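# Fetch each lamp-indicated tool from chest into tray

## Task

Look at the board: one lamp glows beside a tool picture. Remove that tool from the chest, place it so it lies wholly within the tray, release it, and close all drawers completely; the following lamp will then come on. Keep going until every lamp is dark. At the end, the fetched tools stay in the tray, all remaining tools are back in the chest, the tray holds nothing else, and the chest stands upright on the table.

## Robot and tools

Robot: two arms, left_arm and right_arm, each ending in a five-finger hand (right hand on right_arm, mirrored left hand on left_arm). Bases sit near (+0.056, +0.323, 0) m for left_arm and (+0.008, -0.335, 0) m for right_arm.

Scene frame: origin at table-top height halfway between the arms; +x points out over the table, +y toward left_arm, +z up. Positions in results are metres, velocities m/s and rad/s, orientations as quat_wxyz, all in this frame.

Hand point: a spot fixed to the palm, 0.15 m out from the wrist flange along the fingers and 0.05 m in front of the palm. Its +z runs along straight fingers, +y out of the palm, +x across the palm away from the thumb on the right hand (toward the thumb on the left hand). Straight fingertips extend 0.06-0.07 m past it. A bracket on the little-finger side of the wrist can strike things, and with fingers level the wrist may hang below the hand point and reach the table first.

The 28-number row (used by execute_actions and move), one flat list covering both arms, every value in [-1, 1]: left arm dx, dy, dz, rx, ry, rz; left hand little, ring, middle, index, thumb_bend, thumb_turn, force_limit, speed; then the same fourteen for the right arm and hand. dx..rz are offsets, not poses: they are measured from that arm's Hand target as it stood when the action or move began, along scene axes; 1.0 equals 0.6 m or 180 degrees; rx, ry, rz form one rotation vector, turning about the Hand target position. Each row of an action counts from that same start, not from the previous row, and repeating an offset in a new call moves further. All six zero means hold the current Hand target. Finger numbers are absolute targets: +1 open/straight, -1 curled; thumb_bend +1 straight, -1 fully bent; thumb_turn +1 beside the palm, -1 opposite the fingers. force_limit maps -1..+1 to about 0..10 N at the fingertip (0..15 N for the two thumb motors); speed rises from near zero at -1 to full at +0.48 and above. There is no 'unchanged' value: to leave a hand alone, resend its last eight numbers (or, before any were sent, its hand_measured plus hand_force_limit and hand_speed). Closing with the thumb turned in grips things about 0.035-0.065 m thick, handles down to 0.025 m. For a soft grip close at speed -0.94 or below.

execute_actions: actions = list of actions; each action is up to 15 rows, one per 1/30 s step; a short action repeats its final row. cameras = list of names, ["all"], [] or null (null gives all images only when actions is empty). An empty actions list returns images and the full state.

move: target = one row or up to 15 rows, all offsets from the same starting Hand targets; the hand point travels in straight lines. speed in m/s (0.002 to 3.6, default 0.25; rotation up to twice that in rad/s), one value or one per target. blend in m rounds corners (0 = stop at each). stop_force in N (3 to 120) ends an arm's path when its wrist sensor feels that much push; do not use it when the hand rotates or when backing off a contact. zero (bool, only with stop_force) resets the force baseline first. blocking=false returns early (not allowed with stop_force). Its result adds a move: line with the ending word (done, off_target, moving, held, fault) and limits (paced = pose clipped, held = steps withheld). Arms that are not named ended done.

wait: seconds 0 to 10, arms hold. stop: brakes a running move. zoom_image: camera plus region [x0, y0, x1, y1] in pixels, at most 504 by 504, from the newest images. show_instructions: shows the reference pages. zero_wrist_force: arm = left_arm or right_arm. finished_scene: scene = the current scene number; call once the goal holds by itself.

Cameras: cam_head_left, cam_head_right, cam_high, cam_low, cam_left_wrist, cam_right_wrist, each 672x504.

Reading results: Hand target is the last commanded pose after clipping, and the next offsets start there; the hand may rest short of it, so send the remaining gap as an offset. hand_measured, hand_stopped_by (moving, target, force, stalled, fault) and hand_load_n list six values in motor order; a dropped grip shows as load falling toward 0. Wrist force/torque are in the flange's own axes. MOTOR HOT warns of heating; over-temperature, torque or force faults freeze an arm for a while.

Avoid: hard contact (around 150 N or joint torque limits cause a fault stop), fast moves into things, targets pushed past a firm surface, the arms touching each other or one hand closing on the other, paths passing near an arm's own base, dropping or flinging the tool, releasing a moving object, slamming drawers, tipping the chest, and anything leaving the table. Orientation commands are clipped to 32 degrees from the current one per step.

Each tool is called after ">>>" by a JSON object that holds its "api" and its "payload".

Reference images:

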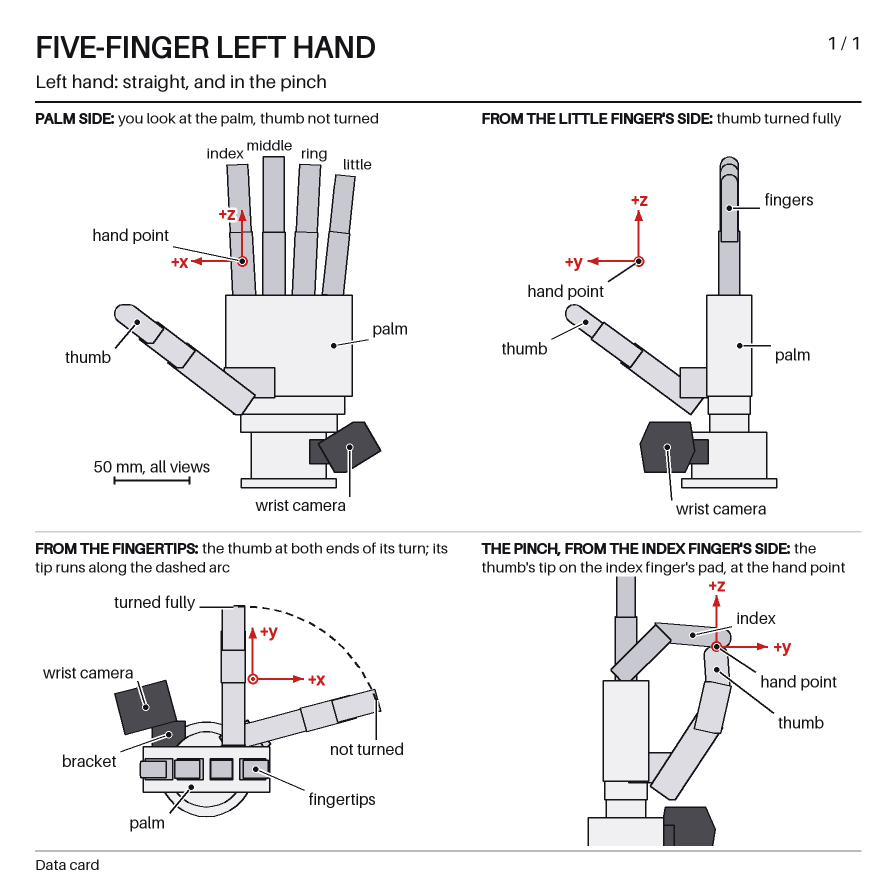

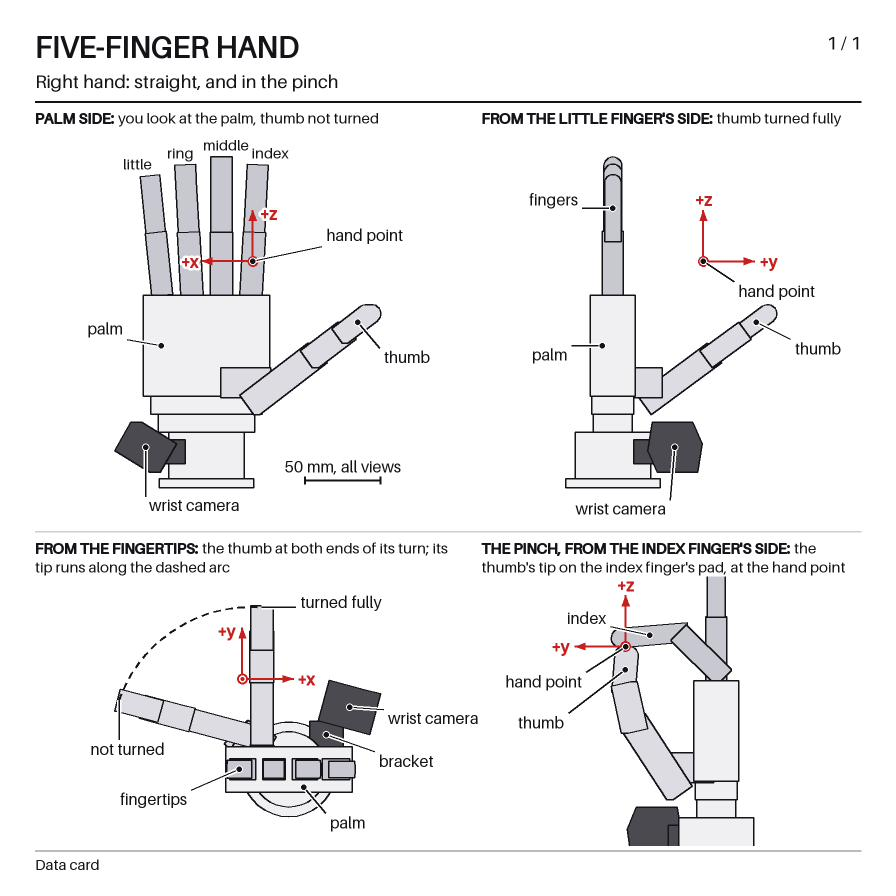

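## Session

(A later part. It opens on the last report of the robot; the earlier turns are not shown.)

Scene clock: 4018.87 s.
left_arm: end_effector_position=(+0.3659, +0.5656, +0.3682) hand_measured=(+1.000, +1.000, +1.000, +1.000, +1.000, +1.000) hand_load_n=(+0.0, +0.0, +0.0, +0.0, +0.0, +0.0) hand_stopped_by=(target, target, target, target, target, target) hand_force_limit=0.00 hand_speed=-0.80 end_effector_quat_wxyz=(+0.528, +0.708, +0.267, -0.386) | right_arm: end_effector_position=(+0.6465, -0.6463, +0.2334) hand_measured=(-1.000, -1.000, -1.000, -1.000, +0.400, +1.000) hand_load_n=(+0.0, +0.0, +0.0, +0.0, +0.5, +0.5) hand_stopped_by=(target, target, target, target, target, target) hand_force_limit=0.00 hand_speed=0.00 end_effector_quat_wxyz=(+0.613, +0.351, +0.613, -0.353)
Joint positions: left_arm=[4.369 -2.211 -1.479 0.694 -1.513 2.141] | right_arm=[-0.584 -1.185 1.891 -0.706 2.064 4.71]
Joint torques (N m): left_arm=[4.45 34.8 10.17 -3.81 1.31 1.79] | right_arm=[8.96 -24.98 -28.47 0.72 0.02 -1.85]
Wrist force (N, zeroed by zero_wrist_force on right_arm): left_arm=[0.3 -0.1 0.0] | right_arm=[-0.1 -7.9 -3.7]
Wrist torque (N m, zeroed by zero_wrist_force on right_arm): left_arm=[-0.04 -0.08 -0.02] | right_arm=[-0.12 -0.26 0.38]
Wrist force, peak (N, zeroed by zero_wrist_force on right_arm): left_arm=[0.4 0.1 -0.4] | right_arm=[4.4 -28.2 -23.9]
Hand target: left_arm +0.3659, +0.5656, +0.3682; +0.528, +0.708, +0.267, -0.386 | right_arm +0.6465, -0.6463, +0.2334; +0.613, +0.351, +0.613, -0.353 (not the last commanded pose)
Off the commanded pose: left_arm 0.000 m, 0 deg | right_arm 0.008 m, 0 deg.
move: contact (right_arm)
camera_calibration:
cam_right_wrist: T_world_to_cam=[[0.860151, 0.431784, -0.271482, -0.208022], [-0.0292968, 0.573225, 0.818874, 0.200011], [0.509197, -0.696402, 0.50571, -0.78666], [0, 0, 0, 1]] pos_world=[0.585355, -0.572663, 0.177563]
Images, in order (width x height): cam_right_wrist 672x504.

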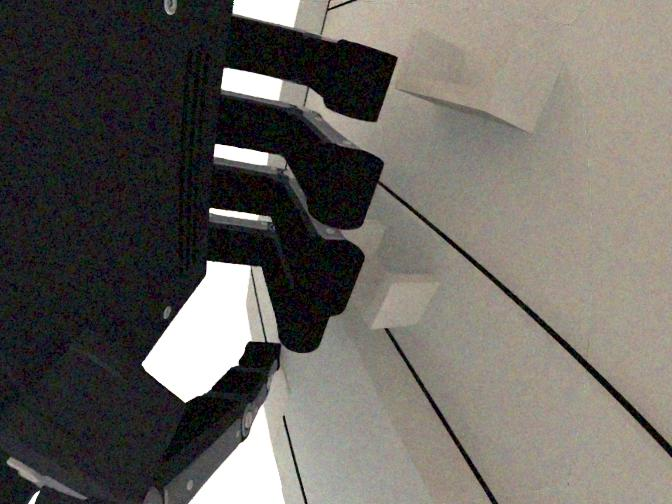

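>>> {"api": "move", "payload": {"target": [[0,0,0,0,0,0,1,1,1,1,1,1,0,-0.8, -0.115,-0.01,-0.02,0,0,0,-1,-1,-1,-1,0.4,1,0.0,0],[0,0,0,0,0,0,1,1,1,1,1,1,0,-0.8, -0.1267,0.0507,-0.1073,0,0,0,-1,-1,-1,0.35,0.4,-0.72,-0.2,-0.2]], "speed": 0.08}}

>>> {"api": "move", "payload": {"target": [0,0,0,0,0,0,1,1,1,1,1,1,0,-0.8, 0.0917,0.0083,0,0,0,0,-1,-1,-1,0.35,0.4,-0.72,-0.2,-0.2], "speed": 0.03, "stop_force": 5, "cameras": ["cam_right_wrist"]}}

Scene clock: 4034.07 s.
left_arm: end_effector_position=(+0.3659, +0.5656, +0.3682) hand_measured=(+1.000, +1.000, +1.000, +1.000, +1.000, +1.000) hand_load_n=(+0.0, +0.0, +0.0, +0.0, +0.0, +0.0) hand_stopped_by=(target, target, target, target, target, target) hand_force_limit=0.00 hand_speed=-0.80 end_effector_quat_wxyz=(+0.528, +0.708, +0.267, -0.386) | right_arm: end_effector_position=(+0.5705, -0.6159, +0.1690) hand_measured=(-1.000, -1.000, -1.000, +0.350, +0.400, -0.720) hand_load_n=(+0.0, +0.0, +0.0, +0.0, -0.5, +0.0) hand_stopped_by=(target, target, target, target, target, target) hand_force_limit=-0.20 hand_speed=-0.20 end_effector_quat_wxyz=(+0.613, +0.351, +0.613, -0.353)
Joint positions: left_arm=[4.369 -2.211 -1.479 0.694 -1.513 2.141] | right_arm=[-0.62 -1.21 2.176 -0.966 2.028 4.71]
Joint torques (N m): left_arm=[3.84 35.72 11.36 -3.75 1.25 1.68] | right_arm=[-5.84 -34.52 -21.74 -2.19 -0.86 -1.78]
Wrist force (N, zeroed by zero_wrist_force on right_arm): left_arm=[0.3 -0.1 -0.2] | right_arm=[-1.3 0.0 1.1]
Wrist torque (N m, zeroed by zero_wrist_force on right_arm): left_arm=[-0.03 -0.09 -0.02] | right_arm=[-0.09 0.14 -0.05]
Wrist force, peak (N, zeroed by zero_wrist_force on right_arm): left_arm=[0.5 0.3 -0.2] | right_arm=[-0.2 -8.4 -3.9]
Hand target: left_arm +0.3659, +0.5656, +0.3682; +0.528, +0.708, +0.267, -0.386 | right_arm +0.5705, -0.6159, +0.1690; +0.613, +0.351, +0.613, -0.353
Off the commanded pose: left_arm 0.000 m, 0 deg | right_arm 0.000 m, 0 deg.
move: done

Scene clock: 4036.63 s.
left_arm: end_effector_position=(+0.3659, +0.5656, +0.3682) hand_measured=(+1.000, +1.000, +1.000, +1.000, +1.000, +1.000) hand_load_n=(+0.0, +0.0, +0.0, +0.0, +0.0, +0.0) hand_stopped_by=(target, target, target, target, target, target) hand_force_limit=0.00 hand_speed=-0.80 end_effector_quat_wxyz=(+0.528, +0.708, +0.267, -0.386) | right_arm: end_effector_position=(+0.6221, -0.6112, +0.1690) hand_measured=(-1.000, -1.000, -1.000, +0.350, +0.398, -0.720) hand_load_n=(+0.0, +0.0, +0.0, +0.0, -2.5, +0.0) hand_stopped_by=(target, target, target, target, target, target) hand_force_limit=-0.20 hand_speed=-0.20 end_effector_quat_wxyz=(+0.613, +0.351, +0.613, -0.353)
Joint positions: left_arm=[4.369 -2.211 -1.479 0.694 -1.513 2.141] | right_arm=[-0.543 -1.126 2.031 -0.906 2.105 4.71]
Joint torques (N m): left_arm=[4.42 34.87 10.71 -3.81 1.4 1.91] | right_arm=[1.23 -24.78 -23.87 -1.49 0.02 -1.75]
Wrist force (N, zeroed by zero_wrist_force on right_arm): left_arm=[0.2 0.1 -0.1] | right_arm=[-1.6 -3.0 0.7]
Wrist torque (N m, zeroed by zero_wrist_force on right_arm): left_arm=[0.00 -0.07 -0.04] | right_arm=[-0.20 0.17 -0.08]
Wrist force, peak (N, zeroed by zero_wrist_force on right_arm): left_arm=[0.6 -0.2 -0.2] | right_arm=[-2.6 -14.5 -12.2]
Hand target: left_arm +0.3659, +0.5656, +0.3682; +0.528, +0.708, +0.267, -0.386 | right_arm +0.6221, -0.6112, +0.1690; +0.613, +0.351, +0.613, -0.353 (not the last commanded pose)
Off the commanded pose: left_arm 0.000 m, 0 deg | right_arm 0.003 m, 0 deg.
move: contact (right_arm)
camera_calibration:
cam_right_wrist: T_world_to_cam=[[0.860151, 0.431784, -0.271482, -0.219673], [-0.0292968, 0.573225, 0.818874, 0.231912], [0.509197, -0.696402, 0.50571, -0.717224], [0, 0, 0, 1]] pos_world=[0.560955, -0.537563, 0.113163]
Images, in order (width x height): cam_right_wrist 672x504.

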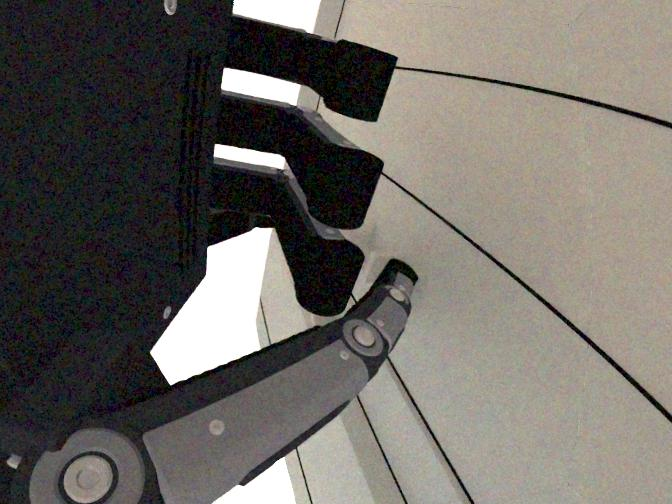

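>>> {"api": "move", "payload": {"target": [0,0,0,0,0,0,1,1,1,1,1,1,0,-0.8, -0.0033,-0.0035,0,0,0,0,-1,-1,-1,0.35,0.4,-0.72,-0.2,-0.5], "speed": 0.02}}

>>> {"api": "move", "payload": {"target": [0,0,0,0,0,0,1,1,1,1,1,1,0,-0.8, 0,0,0,0,0,0,-1,-1,-1,-0.5,0.4,-0.72,0.2,-0.75], "speed": 0.02}}

Scene clock: 4042.73 s.
left_arm: end_effector_position=(+0.3659, +0.5656, +0.3682) hand_measured=(+1.000, +1.000, +1.000, +1.000, +1.000, +1.000) hand_load_n=(+0.0, +0.0, +0.0, +0.0, +0.0, +0.0) hand_stopped_by=(target, target, target, target, target, target) hand_force_limit=0.00 hand_speed=-0.80 end_effector_quat_wxyz=(+0.528, +0.708, +0.267, -0.386) | right_arm: end_effector_position=(+0.6201, -0.6133, +0.1690) hand_measured=(-1.000, -1.000, -1.000, +0.350, +0.400, -0.720) hand_load_n=(+0.0, +0.0, +0.0, +0.0, +1.5, +0.0) hand_stopped_by=(target, target, target, target, target, target) hand_force_limit=-0.20 hand_speed=-0.50 end_effector_quat_wxyz=(+0.613, +0.351, +0.613, -0.353)
Joint positions: left_arm=[4.369 -2.211 -1.479 0.694 -1.513 2.141] | right_arm=[-0.55 -1.129 2.036 -0.908 2.098 4.71]
Joint torques (N m): left_arm=[4.87 35.1 11.53 -4.14 1.15 1.54] | right_arm=[0.07 -35.12 -6.88 -3.68 -0.01 -1.2]
Wrist force (N, zeroed by zero_wrist_force on right_arm): left_arm=[0.3 -0.1 -0.3] | right_arm=[-1.3 0.9 0.5]
Wrist torque (N m, zeroed by zero_wrist_force on right_arm): left_arm=[-0.02 -0.09 -0.02] | right_arm=[-0.14 0.15 -0.05]
Wrist force, peak (N, zeroed by zero_wrist_force on right_arm): left_arm=[0.5 0.0 -0.1] | right_arm=[-1.6 -3.2 0.7]
Hand target: left_arm +0.3659, +0.5656, +0.3682; +0.528, +0.708, +0.267, -0.386 | right_arm +0.6201, -0.6133, +0.1690; +0.613, +0.351, +0.613, -0.353
Off the commanded pose: left_arm 0.000 m, 0 deg | right_arm 0.000 m, 0 deg.
move: done

Scene clock: 4043.50 s.
left_arm: end_effector_position=(+0.3659, +0.5656, +0.3682) hand_measured=(+1.000, +1.000, +1.000, +1.000, +1.000, +1.000) hand_load_n=(+0.0, +0.0, +0.0, +0.0, +0.0, +0.0) hand_stopped_by=(target, target, target, target, target, target) hand_force_limit=0.00 hand_speed=-0.80 end_effector_quat_wxyz=(+0.528, +0.708, +0.267, -0.386) | right_arm: end_effector_position=(+0.6201, -0.6133, +0.1690) hand_measured=(-1.000, -1.000, -1.000, +0.008, +0.400, -0.720) hand_load_n=(+0.0, +0.0, +0.0, +6.5, +2.0, -0.5) hand_stopped_by=(target, target, target, force, target, target) hand_force_limit=0.20 hand_speed=-0.75 end_effector_quat_wxyz=(+0.613, +0.351, +0.613, -0.353)
Joint positions: left_arm=[4.369 -2.211 -1.479 0.694 -1.513 2.141] | right_arm=[-0.549 -1.129 2.036 -0.908 2.099 4.71]
Joint torques (N m): left_arm=[4.83 35.2 10.67 -3.84 1.19 1.95] | right_arm=[6.23 -27.69 -22.2 -1.59 0.79 -0.58]
Wrist force (N, zeroed by zero_wrist_force on right_arm): left_arm=[0.1 0.0 -0.1] | right_arm=[-1.4 -0.8 6.2]
Wrist torque (N m, zeroed by zero_wrist_force on right_arm): left_arm=[-0.01 -0.05 -0.04] | right_arm=[-0.09 0.14 -0.04]
Wrist force, peak (N, zeroed by zero_wrist_force on right_arm): left_arm=[0.5 0.1 -0.2] | right_arm=[-1.3 -1.3 6.9]
Hand target: left_arm +0.3659, +0.5656, +0.3682; +0.528, +0.708, +0.267, -0.386 | right_arm +0.6201, -0.6133, +0.1690; +0.613, +0.351, +0.613, -0.353
Off the commanded pose: left_arm 0.000 m, 0 deg | right_arm 0.000 m, 0 deg.
move: done

>>> {"api": "move", "payload": {"target": [0,0,0,0,0,0,1,1,1,1,1,1,0,-0.8, 0.0001,-0.0015,0,0,0,0,-1,-1,-1,-0.5,0.4,-0.72,0.2,-0.75], "speed": 0.01}}

>>> {"api": "move", "payload": {"target": [0,0,0,0,0,0,1,1,1,1,1,1,0,-0.8, 0,0,0,0,0,0,-1,-1,-1,-0.6,0.4,-0.72,0.4,-0.75], "speed": 0.01}}

>>> {"api": "move", "payload": {"target": [0,0,0,0,0,0,1,1,1,1,1,1,0,-0.8, -0.167,-0.015,0,0,0,0,-1,-1,-1,-0.6,0.4,-0.72,0.4,-0.75], "speed": 0.05, "stop_force": 15}}

>>> {"api": "move", "payload": {"target": [0,0,0,0,0,0,1,1,1,1,1,1,0,-0.8, -0.14,-0.0126,0,0,0,0,-1,-1,-1,-0.6,0.4,-0.72,0.4,-0.75], "speed": 0.05, "stop_force": 15, "cameras": ["cam_head_right"]}}

>>> {"api": "zoom_image", "payload": {"camera": "cam_head_right", "region": [450, 270, 580, 380]}}

Scene clock: 4056.57 s.
left_arm: end_effector_position=(+0.3659, +0.5656, +0.3682) hand_measured=(+1.000, +1.000, +1.000, +1.000, +1.000, +1.000) hand_load_n=(+0.0, +0.0, +0.0, +0.0, +0.0, +0.0) hand_stopped_by=(target, target, target, target, target, target) hand_force_limit=0.00 hand_speed=-0.80 end_effector_quat_wxyz=(+0.528, +0.708, +0.267, -0.386) | right_arm: end_effector_position=(+0.6202, -0.6142, +0.1690) hand_measured=(-1.000, -1.000, -1.000, +0.008, +0.402, -0.720) hand_load_n=(+0.0, +0.0, +0.0, +2.0, +5.0, -0.5) hand_stopped_by=(target, target, target, force, target, target) hand_force_limit=0.20 hand_speed=-0.75 end_effector_quat_wxyz=(+0.613, +0.351, +0.613, -0.353)
Joint positions: left_arm=[4.369 -2.211 -1.479 0.694 -1.513 2.141] | right_arm=[-0.551 -1.128 2.035 -0.908 2.097 4.71]
Joint torques (N m): left_arm=[3.97 35.38 10.36 -4.06 1.26 1.67] | right_arm=[-8.75 -24.9 -25.46 1.06 -0.81 2.1]
Wrist force (N, zeroed by zero_wrist_force on right_arm): left_arm=[0.2 0.0 -0.1] | right_arm=[-1.5 -0.4 -6.3]
Wrist torque (N m, zeroed by zero_wrist_force on right_arm): left_arm=[-0.01 -0.08 -0.03] | right_arm=[-0.31 0.15 -0.07]
Wrist force, peak (N, zeroed by zero_wrist_force on right_arm): left_arm=[0.4 0.1 -0.5] | right_arm=[-1.3 -0.9 6.3]
Hand target: left_arm +0.3659, +0.5656, +0.3682; +0.528, +0.708, +0.267, -0.386 | right_arm +0.6202, -0.6142, +0.1690; +0.613, +0.351, +0.613, -0.353
Off the commanded pose: left_arm 0.000 m, 0 deg | right_arm 0.000 m, 0 deg.
move: done

Scene clock: 4057.07 s.
left_arm: end_effector_position=(+0.3659, +0.5656, +0.3682) hand_measured=(+1.000, +1.000, +1.000, +1.000, +1.000, +1.000) hand_load_n=(+0.0, +0.0, +0.0, +0.0, +0.0, +0.0) hand_stopped_by=(target, target, target, target, target, target) hand_force_limit=0.00 hand_speed=-0.80 end_effector_quat_wxyz=(+0.528, +0.708, +0.267, -0.386) | right_arm: end_effector_position=(+0.6202, -0.6142, +0.1690) hand_measured=(-1.000, -1.000, -1.000, -0.010, +0.402, -0.720) hand_load_n=(+0.0, +0.0, +0.0, +10.0, +6.0, -1.0) hand_stopped_by=(target, target, target, force, target, target) hand_force_limit=0.40 hand_speed=-0.75 end_effector_quat_wxyz=(+0.613, +0.351, +0.613, -0.353)
Joint positions: left_arm=[4.369 -2.211 -1.479 0.694 -1.513 2.141] | right_arm=[-0.551 -1.128 2.035 -0.908 2.097 4.71]
Joint torques (N m): left_arm=[4.19 36.34 10.8 -3.8 1.33 1.66] | right_arm=[-2.99 -26.38 -21.1 0.27 0.38 2.07]
Wrist force (N, zeroed by zero_wrist_force on right_arm): left_arm=[0.1 0.0 -0.2] | right_arm=[-1.2 -1.1 0.6]
Wrist torque (N m, zeroed by zero_wrist_force on right_arm): left_arm=[0.00 -0.05 -0.04] | right_arm=[-0.26 0.11 -0.06]
Wrist force, peak (N, zeroed by zero_wrist_force on right_arm): left_arm=[0.3 -0.2 -0.3] | right_arm=[-1.3 -0.1 -6.3]
Hand target: left_arm +0.3659, +0.5656, +0.3682; +0.528, +0.708, +0.267, -0.386 | right_arm +0.6202, -0.6142, +0.1690; +0.613, +0.351, +0.613, -0.353
Off the commanded pose: left_arm 0.000 m, 0 deg | right_arm 0.000 m, 0 deg.
move: done

Scene clock: 4059.93 s.
left_arm: end_effector_position=(+0.3659, +0.5656, +0.3682) hand_measured=(+1.000, +1.000, +1.000, +1.000, +1.000, +1.000) hand_load_n=(+0.0, +0.0, +0.0, +0.0, +0.0, +0.0) hand_stopped_by=(target, target, target, target, target, target) hand_force_limit=0.00 hand_speed=-0.80 end_effector_quat_wxyz=(+0.528, +0.708, +0.267, -0.386) | right_arm: end_effector_position=(+0.5200, -0.6232, +0.1690) hand_measured=(-1.000, -1.000, -1.000, -0.008, +0.400, -0.720) hand_load_n=(+0.0, +0.0, +0.0, +21.0, -0.5, +0.0) hand_stopped_by=(target, target, target, force, target, target) hand_force_limit=0.40 hand_speed=-0.75 end_effector_quat_wxyz=(+0.613, +0.351, +0.613, -0.353)
Joint positions: left_arm=[4.369 -2.211 -1.479 0.694 -1.513 2.141] | right_arm=[-0.723 -1.293 2.309 -1.018 1.925 4.71]
Joint torques (N m): left_arm=[4.55 35.28 10.31 -3.67 0.96 1.72] | right_arm=[19 -18.99 -18.66 1.35 -3.16 0.61]
Wrist force (N, zeroed by zero_wrist_force on right_arm): left_arm=[0.3 -0.1 0.0] | right_arm=[2.2 -10.2 19.7]
Wrist torque (N m, zeroed by zero_wrist_force on right_arm): left_arm=[-0.04 -0.08 -0.02] | right_arm=[0.10 0.16 -0.05]
Wrist force, peak (N, zeroed by zero_wrist_force on right_arm): left_arm=[0.4 -0.2 -0.2] | right_arm=[2.3 -10.2 20.0]
Hand target: left_arm +0.3659, +0.5656, +0.3682; +0.528, +0.708, +0.267, -0.386 | right_arm +0.5200, -0.6232, +0.1690; +0.613, +0.351, +0.613, -0.353
Off the commanded pose: left_arm 0.000 m, 0 deg | right_arm 0.000 m, 0 deg.
move: done

Scene clock: 4062.47 s.
left_arm: end_effector_position=(+0.3659, +0.5656, +0.3682) hand_measured=(+1.000, +1.000, +1.000, +1.000, +1.000, +1.000) hand_load_n=(+0.0, +0.0, +0.0, +0.0, +0.5, +0.0) hand_stopped_by=(target, target, target, target, target, target) hand_force_limit=0.00 hand_speed=-0.80 end_effector_quat_wxyz=(+0.528, +0.708, +0.267, -0.386) | right_arm: end_effector_position=(+0.4360, -0.6307, +0.1690) hand_measured=(-1.000, -1.000, -1.000, -0.010, +0.400, -0.720) hand_load_n=(+0.0, +0.0, +0.0, +0.0, +0.0, -0.5) hand_stopped_by=(target, target, target, force, target, target) hand_force_limit=0.40 hand_speed=-0.75 end_effector_quat_wxyz=(+0.613, +0.351, +0.613, -0.353)
Joint positions: left_arm=[4.369 -2.211 -1.479 0.694 -1.513 2.141] | right_arm=[-0.958 -1.443 2.525 -1.083 1.69 4.711]
Joint torques (N m): left_arm=[3.94 35.34 10.79 -3.84 1.3 1.68] | right_arm=[3.96 -10.3 -21.43 1.21 -0.44 1.16]
Wrist force (N, zeroed by zero_wrist_force on right_arm): left_arm=[0.1 -0.3 0.0] | right_arm=[-1.2 0.3 1.5]
Wrist torque (N m, zeroed by zero_wrist_force on right_arm): left_arm=[-0.05 -0.05 -0.03] | right_arm=[-0.09 0.12 0.00]
Wrist force, peak (N, zeroed by zero_wrist_force on right_arm): left_arm=[0.4 -0.1 -0.3] | right_arm=[2.4 -10.1 19.8]
Hand target: left_arm +0.3659, +0.5656, +0.3682; +0.528, +0.708, +0.267, -0.386 | right_arm +0.4360, -0.6307, +0.1690; +0.613, +0.351, +0.613, -0.353
Off the commanded pose: left_arm 0.000 m, 0 deg | right_arm 0.000 m, 0 deg.
move: done
Images, in order (width x height): cam_head_right 672x504.

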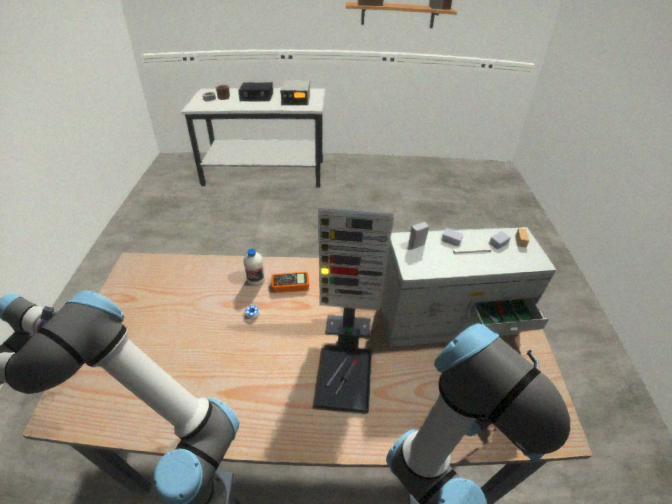

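Scaled by 3.877.

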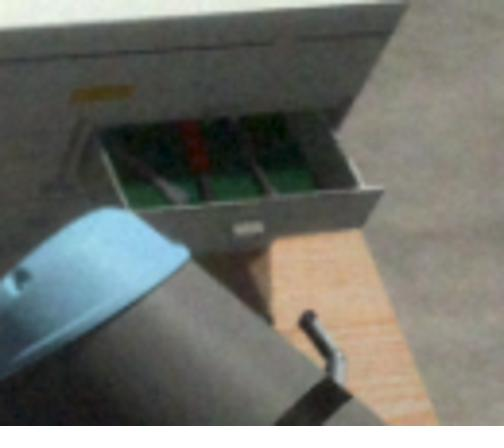

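>>> {"api": "execute_actions", "payload": {"actions": [], "cameras": ["cam_right_wrist"]}}

Scene clock: 4066.10 s.
left_arm: end_effector_position=(+0.3659, +0.5656, +0.3682) hand_measured=(+1.000, +1.000, +1.000, +1.000, +1.000, +1.000) hand_load_n=(+0.0, +0.0, +0.0, +0.0, +0.0, +0.0) hand_stopped_by=(target, target, target, target, target, target) hand_force_limit=0.00 hand_speed=-0.80 end_effector_quat_wxyz=(+0.528, +0.708, +0.267, -0.386) | right_arm: end_effector_position=(+0.4360, -0.6307, +0.1690) hand_measured=(-1.000, -1.000, -1.000, -0.010, +0.400, -0.720) hand_load_n=(+0.0, +0.0, +0.0, +0.0, +0.0, -0.5) hand_stopped_by=(target, target, target, force, target, target) hand_force_limit=0.40 hand_speed=-0.75 end_effector_quat_wxyz=(+0.613, +0.351, +0.613, -0.353)
Joint positions: left_arm=[4.369 -2.211 -1.479 0.694 -1.513 2.141] | right_arm=[-0.958 -1.443 2.525 -1.083 1.69 4.711]
Joint velocities: within noise
Joint torques (N m): left_arm=[3.98 35.46 10.44 -3.77 1.25 1.83] | right_arm=[7.84 -8.37 -19.51 1.2 -0.77 -1.9]
Wrist force (N, zeroed by zero_wrist_force on right_arm): left_arm=[0.3 0.0 -0.1] | right_arm=[-1.0 0.3 1.4]
Wrist torque (N m, zeroed by zero_wrist_force on right_arm): left_arm=[-0.03 -0.07 -0.02] | right_arm=[-0.08 0.10 0.01]
Wrist force, peak (N, zeroed by zero_wrist_force on right_arm): left_arm=[0.1 -0.3 -0.5] | right_arm=[-1.1 0.4 1.7]
Hand target: left_arm +0.3659, +0.5656, +0.3682; +0.528, +0.708, +0.267, -0.386 | right_arm +0.4360, -0.6307, +0.1690; +0.613, +0.351, +0.613, -0.353
Off the commanded pose: left_arm 0.000 m, 0 deg | right_arm 0.000 m, 0 deg.
camera_calibration:
cam_right_wrist: T_world_to_cam=[[0.860108, 0.431844, -0.271525, -0.0511248], [-0.0292962, 0.573223, 0.818876, 0.237636], [0.509271, -0.696367, 0.505685, -0.636047], [0, 0, 0, 1]] pos_world=[0.374855, -0.557063, 0.113163]
Images, in order (width x height): cam_right_wrist 672x504.

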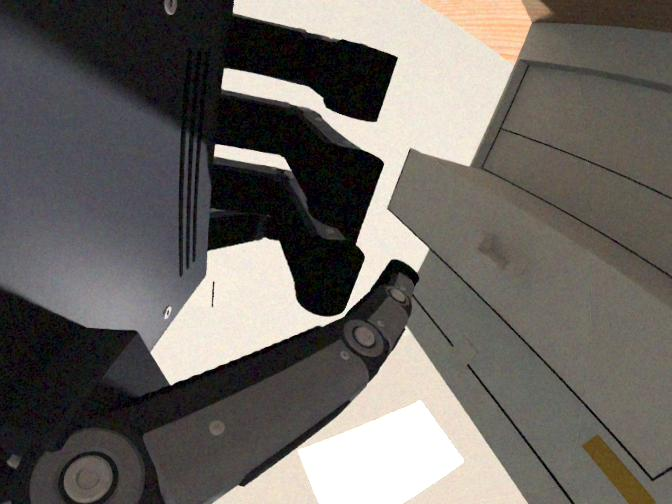

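>>> {"api": "zoom_image", "payload": {"camera": "cam_right_wrist", "region": [380, 140, 620, 380]}}

Scaled by 2.100 from the camera's 672x504 image, which has a finer 960x720 frame.

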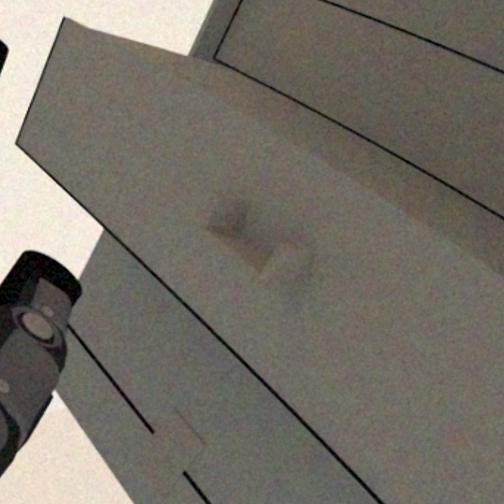

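>>> {"api": "move", "payload": {"target": [[0,0,0,0,0,0,1,1,1,1,1,1,0,-0.8, 0,0,0,0,0,0,-1,-1,-1,0.35,0.4,-0.72,-0.2,-0.2],[0,0,0,0,0,0,1,1,1,1,1,1,0,-0.8, 0.12,0.0145,0,0,0,0,-1,-1,-1,0.35,0.4,-0.72,-0.2,-0.2]], "speed": 0.06}}

>>> {"api": "move", "payload": {"target": [0,0,0,0,0,0,1,1,1,1,1,1,0,-0.8, 0.03,0.0027,0,0,0,0,-1,-1,-1,0.35,0.4,-0.72,-0.2,-0.2], "speed": 0.02, "stop_force": 4, "cameras": ["cam_right_wrist"]}}

Scene clock: 4120.90 s.
left_arm: end_effector_position=(+0.3659, +0.5656, +0.3682) hand_measured=(+1.000, +1.000, +1.000, +1.000, +1.000, +1.000) hand_load_n=(+0.0, +0.0, +0.0, +0.0, +0.5, +0.0) hand_stopped_by=(target, target, target, target, target, target) hand_force_limit=0.00 hand_speed=-0.80 end_effector_quat_wxyz=(+0.528, +0.708, +0.267, -0.386) | right_arm: end_effector_position=(+0.5080, -0.6220, +0.1690) hand_measured=(-1.000, -1.000, -1.000, +0.350, +0.400, -0.720) hand_load_n=(+0.0, +0.0, +0.0, +0.0, +0.0, +0.0) hand_stopped_by=(target, target, target, target, target, target) hand_force_limit=-0.20 hand_speed=-0.20 end_effector_quat_wxyz=(+0.613, +0.351, +0.613, -0.353) end_effector_velocity=(-0.001, +0.000, +0.000) end_effector_angular_velocity=(-0.001, +0.000, +0.002)
Joint positions: left_arm=[4.369 -2.211 -1.479 0.694 -1.513 2.141] | right_arm=[-0.745 -1.314 2.343 -1.029 1.903 4.71]
Joint velocities: left_arm=[within noise] | right_arm=[-0.003 -0.003 0.004 -0.003 -0.005 -0.001]
Joint torques (N m): left_arm=[3.69 35.5 10.42 -3.87 1.25 1.68] | right_arm=[-8.23 -28.74 -0.38 -3.73 -1.98 -1.18]
Wrist force (N, zeroed by zero_wrist_force on right_arm): left_arm=[0.3 -0.1 -0.1] | right_arm=[-1.1 0.0 1.1]
Wrist torque (N m, zeroed by zero_wrist_force on right_arm): left_arm=[-0.02 -0.07 -0.02] | right_arm=[-0.05 0.11 -0.02]
Wrist force, peak (N, zeroed by zero_wrist_force on right_arm): left_arm=[0.3 0.1 -0.5] | right_arm=[-1.4 0.5 1.6]
Hand target: left_arm +0.3659, +0.5656, +0.3682; +0.528, +0.708, +0.267, -0.386 | right_arm +0.5080, -0.6220, +0.1690; +0.613, +0.351, +0.613, -0.353
Off the commanded pose: left_arm 0.000 m, 0 deg | right_arm 0.000 m, 0 deg.
move: done

Scene clock: 4122.80 s.
left_arm: end_effector_position=(+0.3659, +0.5656, +0.3682) hand_measured=(+1.000, +1.000, +1.000, +1.000, +1.000, +1.000) hand_load_n=(+0.0, +0.0, +0.0, +0.0, +0.0, +0.0) hand_stopped_by=(target, target, target, target, target, target) hand_force_limit=0.00 hand_speed=-0.80 end_effector_quat_wxyz=(+0.528, +0.708, +0.267, -0.386) | right_arm: end_effector_position=(+0.5260, -0.6204, +0.1690) hand_measured=(-1.000, -1.000, -1.000, +0.350, +0.400, -0.720) hand_load_n=(+0.0, +0.0, +0.0, +0.0, +0.0, +0.0) hand_stopped_by=(target, target, target, target, target, target) hand_force_limit=-0.20 hand_speed=-0.20 end_effector_quat_wxyz=(+0.613, +0.351, +0.613, -0.353)
Joint positions: left_arm=[4.369 -2.211 -1.479 0.694 -1.513 2.141] | right_arm=[-0.705 -1.284 2.295 -1.012 1.943 4.71]
Joint torques (N m): left_arm=[3.41 35.32 10.4 -3.89 1.35 1.68] | right_arm=[-6.29 -31.64 0.13 -3.64 -1.63 -2.01]
Wrist force (N, zeroed by zero_wrist_force on right_arm): left_arm=[0.3 0.1 -0.4] | right_arm=[-1.3 0.0 1.0]
Wrist torque (N m, zeroed by zero_wrist_force on right_arm): left_arm=[0.02 -0.09 -0.03] | right_arm=[-0.06 0.09 -0.04]
Wrist force, peak (N, zeroed by zero_wrist_force on right_arm): left_arm=[0.4 0.2 -0.4] | right_arm=[-1.4 0.0 1.2]
Hand target: left_arm +0.3659, +0.5656, +0.3682; +0.528, +0.708, +0.267, -0.386 | right_arm +0.5260, -0.6204, +0.1690; +0.613, +0.351, +0.613, -0.353
Off the commanded pose: left_arm 0.000 m, 0 deg | right_arm 0.000 m, 0 deg.
move: done
camera_calibration:
cam_right_wrist: T_world_to_cam=[[0.860108, 0.431844, -0.271525, -0.132982], [-0.0292962, 0.573223, 0.818876, 0.234368], [0.509271, -0.696367, 0.505685, -0.674709], [0, 0, 0, 1]] pos_world=[0.464855, -0.546763, 0.113163]
Images, in order (width x height): cam_right_wrist 672x504.

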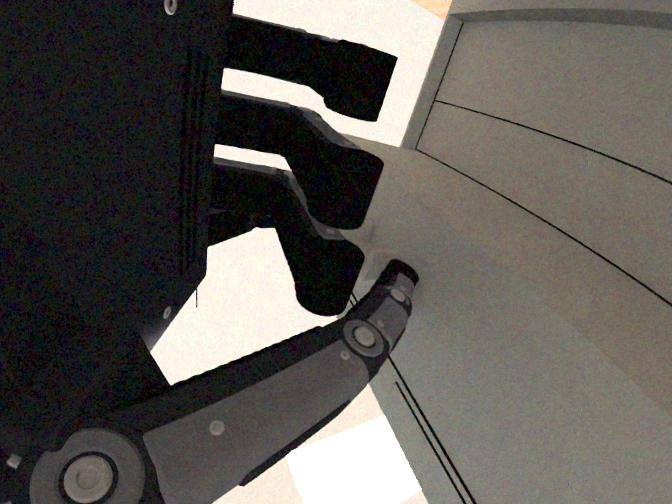

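>>> {"api": "move", "payload": {"target": [0,0,0,0,0,0,1,1,1,1,1,1,0,-0.8, 0.03,0.0027,0,0,0,0,-1,-1,-1,0.35,0.4,-0.72,-0.2,-0.2], "speed": 0.02, "stop_force": 4, "cameras": ["cam_right_wrist"]}}

Scene clock: 4129.13 s.
left_arm: end_effector_position=(+0.3659, +0.5656, +0.3682) hand_measured=(+1.000, +1.000, +1.000, +1.000, +1.000, +1.000) hand_load_n=(+0.5, +0.0, +0.0, +0.0, +0.0, +0.0) hand_stopped_by=(target, target, target, target, target, target) hand_force_limit=0.00 hand_speed=-0.80 end_effector_quat_wxyz=(+0.528, +0.708, +0.267, -0.386) | right_arm: end_effector_position=(+0.5440, -0.6188, +0.1690) hand_measured=(-1.000, -1.000, -1.000, +0.350, +0.400, -0.720) hand_load_n=(+0.0, +0.0, +0.0, +0.0, +0.0, +0.0) hand_stopped_by=(target, target, target, target, target, target) hand_force_limit=-0.20 hand_speed=-0.20 end_effector_quat_wxyz=(+0.613, +0.351, +0.613, -0.353)
Joint positions: left_arm=[4.369 -2.211 -1.479 0.694 -1.513 2.141] | right_arm=[-0.669 -1.254 2.247 -0.994 1.979 4.71]
Joint torques (N m): left_arm=[4.14 36.13 10.79 -3.74 1.04 1.76] | right_arm=[-7.25 -32.75 -0.31 -3.75 -1.53 -1.29]
Wrist force (N, zeroed by zero_wrist_force on right_arm): left_arm=[0.2 -0.1 -0.2] | right_arm=[-1.2 -0.2 0.7]
Wrist torque (N m, zeroed by zero_wrist_force on right_arm): left_arm=[-0.03 -0.08 -0.03] | right_arm=[-0.10 0.11 -0.02]
Wrist force, peak (N, zeroed by zero_wrist_force on right_arm): left_arm=[0.5 0.1 -0.2] | right_arm=[-1.5 0.1 1.2]
Hand target: left_arm +0.3659, +0.5656, +0.3682; +0.528, +0.708, +0.267, -0.386 | right_arm +0.5440, -0.6188, +0.1690; +0.613, +0.351, +0.613, -0.353
Off the commanded pose: left_arm 0.000 m, 0 deg | right_arm 0.000 m, 0 deg.
move: done
camera_calibration:
cam_right_wrist: T_world_to_cam=[[0.860108, 0.431844, -0.271525, -0.149155], [-0.0292962, 0.573223, 0.818876, 0.233979], [0.509271, -0.696367, 0.505685, -0.682762], [0, 0, 0, 1]] pos_world=[0.482855, -0.545163, 0.113163]
Images, in order (width x height): cam_right_wrist 672x504.

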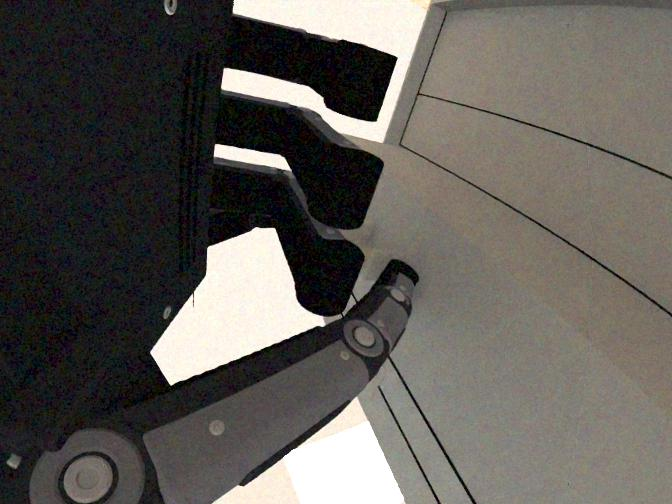

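>>> {"api": "move", "payload": {"target": [0,0,0,0,0,0,1,1,1,1,1,1,0,-0.8, -0.0033,-0.0035,0,0,0,0,-1,-1,-1,0.35,0.4,-0.72,-0.2,-0.5], "speed": 0.02}}

>>> {"api": "move", "payload": {"target": [0,0,0,0,0,0,1,1,1,1,1,1,0,-0.8, 0,0,0,0,0,0,-1,-1,-1,-0.5,0.4,-0.72,0.2,-0.75], "speed": 0.02}}

Scene clock: 4148.60 s.
left_arm: end_effector_position=(+0.3659, +0.5656, +0.3682) hand_measured=(+1.000, +1.000, +1.000, +1.000, +1.000, +1.000) hand_load_n=(+0.0, +0.0, +0.0, +0.0, +0.0, +0.0) hand_stopped_by=(target, target, target, target, target, target) hand_force_limit=0.00 hand_speed=-0.80 end_effector_quat_wxyz=(+0.528, +0.708, +0.267, -0.386) | right_arm: end_effector_position=(+0.5420, -0.6209, +0.1690) hand_measured=(-1.000, -1.000, -1.000, +0.350, +0.400, -0.720) hand_load_n=(+0.0, +0.0, +0.0, +0.0, +0.0, +0.0) hand_stopped_by=(target, target, target, target, target, target) hand_force_limit=-0.20 hand_speed=-0.50 end_effector_quat_wxyz=(+0.613, +0.351, +0.613, -0.353)
Joint positions: left_arm=[4.369 -2.211 -1.479 0.694 -1.513 2.141] | right_arm=[-0.677 -1.256 2.251 -0.996 1.971 4.71]
Joint torques (N m): left_arm=[4.97 36.43 10.38 -3.69 1.16 1.79] | right_arm=[3.85 -29.8 -4.31 -3.74 -0.48 1.68]
Wrist force (N, zeroed by zero_wrist_force on right_arm): left_arm=[0.3 0.2 0.0] | right_arm=[-1.2 -0.1 1.4]
Wrist torque (N m, zeroed by zero_wrist_force on right_arm): left_arm=[0.01 -0.08 -0.03] | right_arm=[-0.13 0.10 -0.03]
Wrist force, peak (N, zeroed by zero_wrist_force on right_arm): left_arm=[0.4 -0.1 -0.4] | right_arm=[-1.4 0.0 1.3]
Hand target: left_arm +0.3659, +0.5656, +0.3682; +0.528, +0.708, +0.267, -0.386 | right_arm +0.5420, -0.6209, +0.1690; +0.613, +0.351, +0.613, -0.353
Off the commanded pose: left_arm 0.000 m, 0 deg | right_arm 0.000 m, 0 deg.
move: done

Scene clock: 4149.37 s.
left_arm: end_effector_position=(+0.3659, +0.5656, +0.3682) hand_measured=(+1.000, +1.000, +1.000, +1.000, +1.000, +1.000) hand_load_n=(-0.5, +0.0, +0.0, +0.0, +0.0, +0.0) hand_stopped_by=(target, target, target, target, target, target) hand_force_limit=0.00 hand_speed=-0.80 end_effector_quat_wxyz=(+0.528, +0.708, +0.267, -0.386) | right_arm: end_effector_position=(+0.5420, -0.6209, +0.1690) hand_measured=(-1.000, -1.000, -1.000, +0.012, +0.400, -0.720) hand_load_n=(+0.0, +0.0, +0.0, +11.0, +0.0, +0.0) hand_stopped_by=(target, target, target, force, target, target) hand_force_limit=0.20 hand_speed=-0.75 end_effector_quat_wxyz=(+0.613, +0.351, +0.613, -0.353)
Joint positions: left_arm=[4.369 -2.211 -1.479 0.694 -1.513 2.141] | right_arm=[-0.677 -1.256 2.251 -0.996 1.971 4.71]
Joint torques (N m): left_arm=[3.8 34.61 11.01 -3.54 1.18 1.84] | right_arm=[9.4 -19.86 -19.19 -2.09 -1.09 2.01]
Wrist force (N, zeroed by zero_wrist_force on right_arm): left_arm=[0.4 0.2 -0.2] | right_arm=[-0.9 -3.1 11.5]
Wrist torque (N m, zeroed by zero_wrist_force on right_arm): left_arm=[0.02 -0.10 -0.03] | right_arm=[-0.04 0.07 -0.01]
Wrist force, peak (N, zeroed by zero_wrist_force on right_arm): left_arm=[0.4 0.2 -0.2] | right_arm=[-1.2 -3.5 12.0]
Hand target: left_arm +0.3659, +0.5656, +0.3682; +0.528, +0.708, +0.267, -0.386 | right_arm +0.5420, -0.6209, +0.1690; +0.613, +0.351, +0.613, -0.353
Off the commanded pose: left_arm 0.000 m, 0 deg | right_arm 0.000 m, 0 deg.
move: done

>>> {"api": "move", "payload": {"target": [0,0,0,0,0,0,1,1,1,1,1,1,0,-0.8, 0.0003,-0.003,0,0,0,0,-1,-1,-1,-0.5,0.4,-0.72,0.2,-0.75], "speed": 0.01}}

>>> {"api": "move", "payload": {"target": [0,0,0,0,0,0,1,1,1,1,1,1,0,-0.8, 0,0,0,0,0,0,-1,-1,-1,-0.6,0.4,-0.72,0.4,-0.75], "speed": 0.01}}

Scene clock: 4157.10 s.
left_arm: end_effector_position=(+0.3659, +0.5656, +0.3682) hand_measured=(+1.000, +1.000, +1.000, +1.000, +1.000, +1.000) hand_load_n=(+0.0, +0.0, +0.0, +0.0, +0.0, +0.0) hand_stopped_by=(target, target, target, target, target, target) hand_force_limit=0.00 hand_speed=-0.80 end_effector_quat_wxyz=(+0.528, +0.708, +0.267, -0.386) | right_arm: end_effector_position=(+0.5422, -0.6227, +0.1690) hand_measured=(-1.000, -1.000, -1.000, +0.010, +0.402, -0.720) hand_load_n=(+0.0, +0.0, +0.0, +1.5, +4.5, +0.0) hand_stopped_by=(target, target, target, force, target, target) hand_force_limit=0.20 hand_speed=-0.75 end_effector_quat_wxyz=(+0.613, +0.351, +0.613, -0.353)
Joint positions: left_arm=[4.369 -2.211 -1.479 0.694 -1.513 2.141] | right_arm=[-0.681 -1.255 2.249 -0.995 1.967 4.71]
Joint torques (N m): left_arm=[4.07 35.2 11.79 -3.9 1.21 1.59] | right_arm=[-6.96 -20.42 -23.5 0.68 -0.32 1.98]
Wrist force (N, zeroed by zero_wrist_force on right_arm): left_arm=[0.3 0.1 -0.2] | right_arm=[-1.3 0.8 -4.4]
Wrist torque (N m, zeroed by zero_wrist_force on right_arm): left_arm=[0.00 -0.07 -0.03] | right_arm=[-0.19 0.10 -0.02]
Wrist force, peak (N, zeroed by zero_wrist_force on right_arm): left_arm=[0.5 -0.3 -0.2] | right_arm=[-1.0 -3.2 11.7]
Hand target: left_arm +0.3659, +0.5656, +0.3682; +0.528, +0.708, +0.267, -0.386 | right_arm +0.5422, -0.6227, +0.1690; +0.613, +0.351, +0.613, -0.353
Off the commanded pose: left_arm 0.000 m, 0 deg | right_arm 0.000 m, 0 deg.
move: done

Scene clock: 4157.60 s.
left_arm: end_effector_position=(+0.3659, +0.5656, +0.3682) hand_measured=(+1.000, +1.000, +1.000, +1.000, +1.000, +1.000) hand_load_n=(+0.0, +0.0, +0.0, +0.0, -0.5, -0.5) hand_stopped_by=(target, target, target, target, target, target) hand_force_limit=0.00 hand_speed=-0.80 end_effector_quat_wxyz=(+0.528, +0.708, +0.267, -0.386) | right_arm: end_effector_position=(+0.5422, -0.6227, +0.1690) hand_measured=(-1.000, -1.000, -1.000, -0.008, +0.402, -0.720) hand_load_n=(+0.0, +0.0, +0.0, +9.0, +5.0, -0.5) hand_stopped_by=(target, target, target, force, target, target) hand_force_limit=0.40 hand_speed=-0.75 end_effector_quat_wxyz=(+0.613, +0.351, +0.613, -0.353)
Joint positions: left_arm=[4.369 -2.211 -1.479 0.694 -1.513 2.141] | right_arm=[-0.681 -1.255 2.249 -0.995 1.967 4.71]
Joint torques (N m): left_arm=[3.45 35.15 10.29 -3.68 1.25 1.69] | right_arm=[-1.71 -22.51 -20.65 -0.84 0.98 1.98]
Wrist force (N, zeroed by zero_wrist_force on right_arm): left_arm=[0.3 0.2 -0.1] | right_arm=[-1.3 -1.6 1.2]
Wrist torque (N m, zeroed by zero_wrist_force on right_arm): left_arm=[0.01 -0.08 -0.03] | right_arm=[-0.20 0.09 -0.03]
Wrist force, peak (N, zeroed by zero_wrist_force on right_arm): left_arm=[0.1 0.3 0.2] | right_arm=[-1.2 0.8 -4.6]
Hand target: left_arm +0.3659, +0.5656, +0.3682; +0.528, +0.708, +0.267, -0.386 | right_arm +0.5422, -0.6227, +0.1690; +0.613, +0.351, +0.613, -0.353
Off the commanded pose: left_arm 0.000 m, 0 deg | right_arm 0.000 m, 0 deg.
move: done

>>> {"api": "move", "payload": {"target": [0,0,0,0,0,0,1,1,1,1,1,1,0,-0.8, -0.18,-0.0196,0,0,0,0,-1,-1,-1,-0.6,0.4,-0.72,0.4,-0.75], "speed": 0.05, "stop_force": 15, "cameras": ["cam_head_right","cam_right_wrist"]}}

>>> {"api": "zoom_image", "payload": {"camera": "cam_head_right", "region": [450, 270, 580, 380]}}

Scene clock: 4168.87 s.
left_arm: end_effector_position=(+0.3659, +0.5656, +0.3682) hand_measured=(+1.000, +1.000, +1.000, +1.000, +1.000, +1.000) hand_load_n=(-0.5, +0.0, +0.0, +0.0, +0.0, +0.0) hand_stopped_by=(target, target, target, target, target, target) hand_force_limit=0.00 hand_speed=-0.80 end_effector_quat_wxyz=(+0.528, +0.708, +0.267, -0.386) | right_arm: end_effector_position=(+0.4342, -0.6345, +0.1690) hand_measured=(-1.000, -1.000, -1.000, -0.008, +0.402, -0.720) hand_load_n=(+0.0, +0.0, +0.0, +9.5, +5.0, -1.0) hand_stopped_by=(target, target, target, force, target, target) hand_force_limit=0.40 hand_speed=-0.75 end_effector_quat_wxyz=(+0.613, +0.351, +0.613, -0.353)
Joint positions: left_arm=[4.369 -2.211 -1.479 0.694 -1.513 2.141] | right_arm=[-0.974 -1.443 2.525 -1.083 1.674 4.711]
Joint torques (N m): left_arm=[4.65 35.72 10.75 -3.64 1.29 1.7] | right_arm=[8.3 -9.69 -20.19 1.19 -1.71 0.7]
Wrist force (N, zeroed by zero_wrist_force on right_arm): left_arm=[0.2 0.0 -0.1] | right_arm=[0.4 -3.2 4.8]
Wrist torque (N m, zeroed by zero_wrist_force on right_arm): left_arm=[-0.02 -0.07 -0.03] | right_arm=[-0.02 0.12 -0.02]
Wrist force, peak (N, zeroed by zero_wrist_force on right_arm): left_arm=[0.5 0.0 -0.4] | right_arm=[-0.8 -0.5 7.3]
Hand target: left_arm +0.3659, +0.5656, +0.3682; +0.528, +0.708, +0.267, -0.386 | right_arm +0.4342, -0.6345, +0.1690; +0.613, +0.351, +0.613, -0.353
Off the commanded pose: left_arm 0.000 m, 0 deg | right_arm 0.000 m, 0 deg.
move: done
camera_calibration:
cam_right_wrist: T_world_to_cam=[[0.860151, 0.431784, -0.271482, -0.0480333], [-0.0292968, 0.573225, 0.818874, 0.239706], [0.509197, -0.696402, 0.50571, -0.637702], [0, 0, 0, 1]] pos_world=[0.373055, -0.560763, 0.113163]
Images, in order (width x height): cam_head_right 672x504, cam_right_wrist 672x504.

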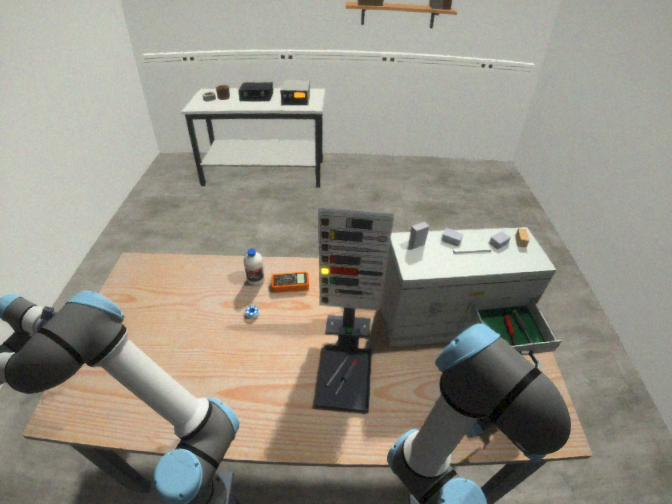

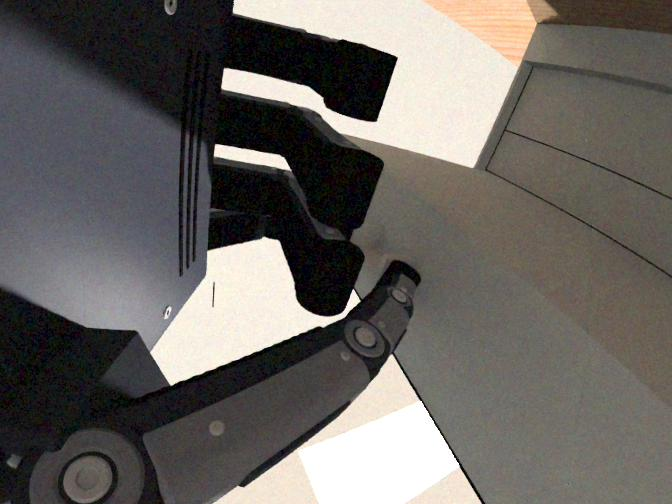

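Scaled by 3.877.

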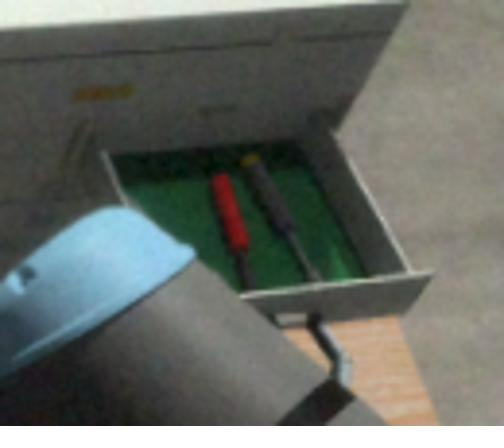

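>>> {"api": "move", "payload": {"target": [[0,0,0,0,0,0,1,1,1,1,1,1,0,-0.8, 0,0,0,0,0,0,-1,-1,-1,0.35,0.4,-0.72,0.3,0],[0,0,0,0,0,0,1,1,1,1,1,1,0,-0.8, 0.0005,-0.005,0,0,0,0,-1,-1,-1,0.35,0.4,-0.72,0.3,0],[0,0,0,0,0,0,1,1,1,1,1,1,0,-0.8, 0.0005,-0.005,0.3,0,0,0,-1,-1,-1,0.35,0.4,-0.72,0.3,0]], "speed": [0.05,0.03,0.1], "stop_force": 10}}

Scene clock: 4182.70 s.
left_arm: end_effector_position=(+0.3659, +0.5656, +0.3682) hand_measured=(+1.000, +1.000, +1.000, +1.000, +1.000, +1.000) hand_load_n=(+0.0, +0.0, +0.0, +0.0, +0.0, +0.0) hand_stopped_by=(target, target, target, target, target, target) hand_force_limit=0.00 hand_speed=-0.80 end_effector_quat_wxyz=(+0.528, +0.708, +0.267, -0.386) | right_arm: end_effector_position=(+0.4343, -0.6348, +0.1690) hand_measured=(-1.000, -1.000, -1.000, +0.350, +0.402, -0.720) hand_load_n=(-0.5, +0.0, +0.0, +0.0, +5.5, -1.0) hand_stopped_by=(target, target, target, target, target, target) hand_force_limit=0.30 hand_speed=0.00 end_effector_quat_wxyz=(+0.613, +0.351, +0.613, -0.353)
Joint positions: left_arm=[4.369 -2.211 -1.479 0.694 -1.513 2.141] | right_arm=[-0.974 -1.442 2.524 -1.083 1.673 4.711]
Joint torques (N m): left_arm=[3.79 36.13 10.05 -3.75 1.26 1.82] | right_arm=[-11.23 -23.46 -0.7 -4.36 -0.01 -1.58]
Wrist force (N, zeroed by zero_wrist_force on right_arm): left_arm=[0.2 0.1 -0.1] | right_arm=[-0.9 3.9 -2.5]
Wrist torque (N m, zeroed by zero_wrist_force on right_arm): left_arm=[0.00 -0.05 -0.03] | right_arm=[-0.07 0.13 -0.01]
Wrist force, peak (N, zeroed by zero_wrist_force on right_arm): left_arm=[0.4 0.1 -0.4] | right_arm=[-0.5 5.9 -8.5]
Hand target: left_arm +0.3659, +0.5656, +0.3682; +0.528, +0.708, +0.267, -0.386 | right_arm +0.4343, -0.6349, +0.1690; +0.613, +0.351, +0.613, -0.353 (not the last commanded pose)
Off the commanded pose: left_arm 0.000 m, 0 deg | right_arm 0.180 m, 0 deg.
move: contact (right_arm); path passed 1 of 3 targets

>>> {"api": "move", "payload": {"target": [[0,0,0,0,0,0,1,1,1,1,1,1,0,-0.8, -0.0005,0.004,0,0,0,0,-1,-1,-1,0.35,0.4,-0.72,0.3,0],[0,0,0,0,0,0,1,1,1,1,1,1,0,-0.8, -0.0005,0.004,0.3,0,0,0,-1,-1,-1,0.35,0.4,-0.72,0.3,0]], "speed": [0.03,0.12]}}

>>> {"api": "move", "payload": {"target": [0,0,0,0,0,0,1,1,1,1,1,1,0,-0.8, -0.02,0.05,0,-0.1527,0.4782,0.1073,-1,-1,0.35,0.35,0.4,-0.85,0.0,0], "speed": 0.25, "cameras": ["cam_right_wrist","cam_head_right"]}}

Scene clock: 4194.93 s.
left_arm: end_effector_position=(+0.3659, +0.5656, +0.3682) hand_measured=(+1.000, +1.000, +1.000, +1.000, +1.000, +1.000) hand_load_n=(+0.0, +0.0, +0.5, +0.0, +0.0, +0.0) hand_stopped_by=(target, target, target, target, target, target) hand_force_limit=0.00 hand_speed=-0.80 end_effector_quat_wxyz=(+0.528, +0.708, +0.267, -0.386) | right_arm: end_effector_position=(+0.4340, -0.6325, +0.3490) hand_measured=(-1.000, -1.000, -1.000, +0.350, +0.400, -0.720) hand_load_n=(+0.0, +0.0, +0.0, +0.0, +0.0, +0.0) hand_stopped_by=(target, target, target, target, target, target) hand_force_limit=0.30 hand_speed=0.00 end_effector_quat_wxyz=(+0.613, +0.351, +0.613, -0.353)
Joint positions: left_arm=[4.369 -2.211 -1.479 0.694 -1.513 2.141] | right_arm=[-0.969 -1.869 2.264 -0.397 1.678 4.711]
Joint torques (N m): left_arm=[3.6 36.94 10.75 -3.67 1.17 1.75] | right_arm=[-7.55 -6.76 -13.47 -1.55 -0.99 -0.76]
Wrist force (N, zeroed by zero_wrist_force on right_arm): left_arm=[0.3 0.0 -0.2] | right_arm=[-1.3 0.0 1.4]
Wrist torque (N m, zeroed by zero_wrist_force on right_arm): left_arm=[-0.01 -0.08 -0.03] | right_arm=[-0.12 0.15 -0.06]
Wrist force, peak (N, zeroed by zero_wrist_force on right_arm): left_arm=[0.5 -0.1 -0.4] | right_arm=[-0.8 4.2 -2.6]
Hand target: left_arm +0.3659, +0.5656, +0.3682; +0.528, +0.708, +0.267, -0.386 | right_arm +0.4340, -0.6325, +0.3490; +0.613, +0.351, +0.613, -0.353
Off the commanded pose: left_arm 0.000 m, 0 deg | right_arm 0.000 m, 0 deg.
move: done

Scene clock: 4198.63 s.
left_arm: end_effector_position=(+0.3659, +0.5656, +0.3682) hand_measured=(+1.000, +1.000, +1.000, +1.000, +1.000, +1.000) hand_load_n=(+0.0, +0.0, -0.5, +0.0, +0.0, +0.0) hand_stopped_by=(target, target, target, target, target, target) hand_force_limit=0.00 hand_speed=-0.80 end_effector_quat_wxyz=(+0.528, +0.708, +0.267, -0.386) | right_arm: end_effector_position=(+0.4220, -0.6024, +0.3490) hand_measured=(-1.000, -1.000, +0.350, +0.350, +0.400, -0.840) hand_load_n=(+0.0, +0.0, +0.0, +0.0, +0.0, +0.0) hand_stopped_by=(target, target, target, target, target, force) hand_force_limit=0.00 hand_speed=0.00 end_effector_quat_wxyz=(+0.141, -0.218, +0.814, -0.520)
Joint positions: left_arm=[4.369 -2.211 -1.479 0.694 -1.513 2.141] | right_arm=[-0.848 -1.744 1.699 0.489 1.78 3.243]
Joint torques (N m): left_arm=[5.15 35.9 11.09 -3.65 1.16 1.8] | right_arm=[-2.94 -17.91 -9.25 -2.97 -0.3 -0.4]
Wrist force (N, zeroed by zero_wrist_force on right_arm): left_arm=[0.0 0.2 0.1] | right_arm=[-0.6 -0.1 1.5]
Wrist torque (N m, zeroed by zero_wrist_force on right_arm): left_arm=[0.01 -0.03 -0.05] | right_arm=[-0.09 0.07 -0.07]
Wrist force, peak (N, zeroed by zero_wrist_force on right_arm): left_arm=[0.4 0.1 -0.4] | right_arm=[-1.9 -0.5 1.9]
Hand target: left_arm +0.3659, +0.5656, +0.3682; +0.528, +0.708, +0.267, -0.386 | right_arm +0.4220, -0.6025, +0.3490; +0.141, -0.218, +0.814, -0.520
Off the commanded pose: left_arm 0.000 m, 0 deg | right_arm 0.000 m, 0 deg.
move: done
camera_calibration:
cam_right_wrist: T_world_to_cam=[[-0.406541, 0.168102, -0.898035, 0.591917], [0.422465, 0.906121, -0.0216345, 0.376844], [0.810091, -0.388184, -0.439393, -0.311783], [0, 0, 0, 1]] pos_world=[0.334007, -0.561998, 0.40272]
Images, in order (width x height): cam_head_right 672x504, cam_right_wrist 672x504.

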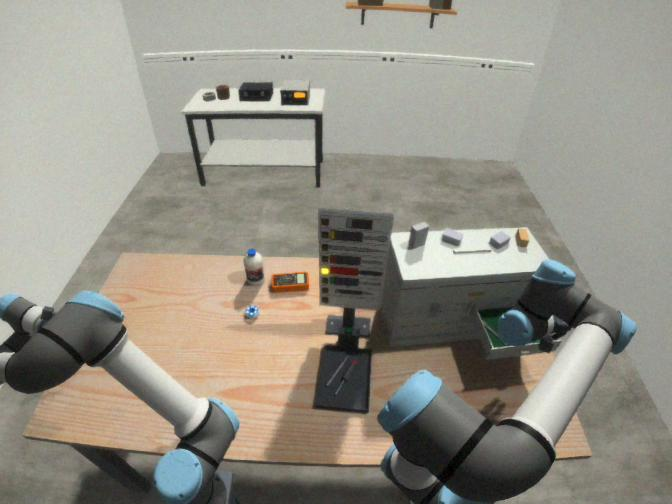

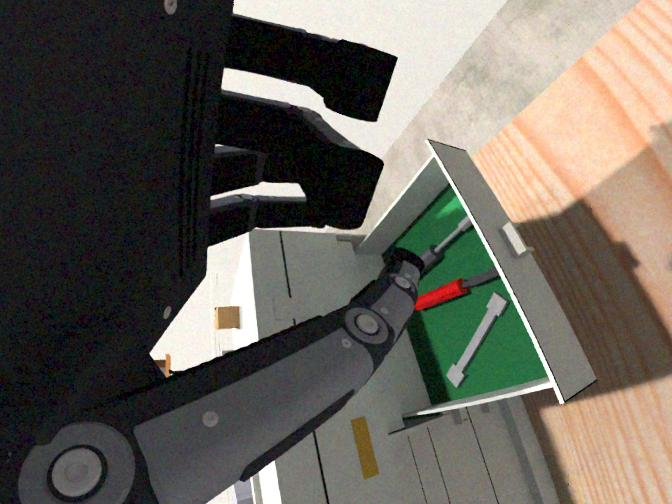

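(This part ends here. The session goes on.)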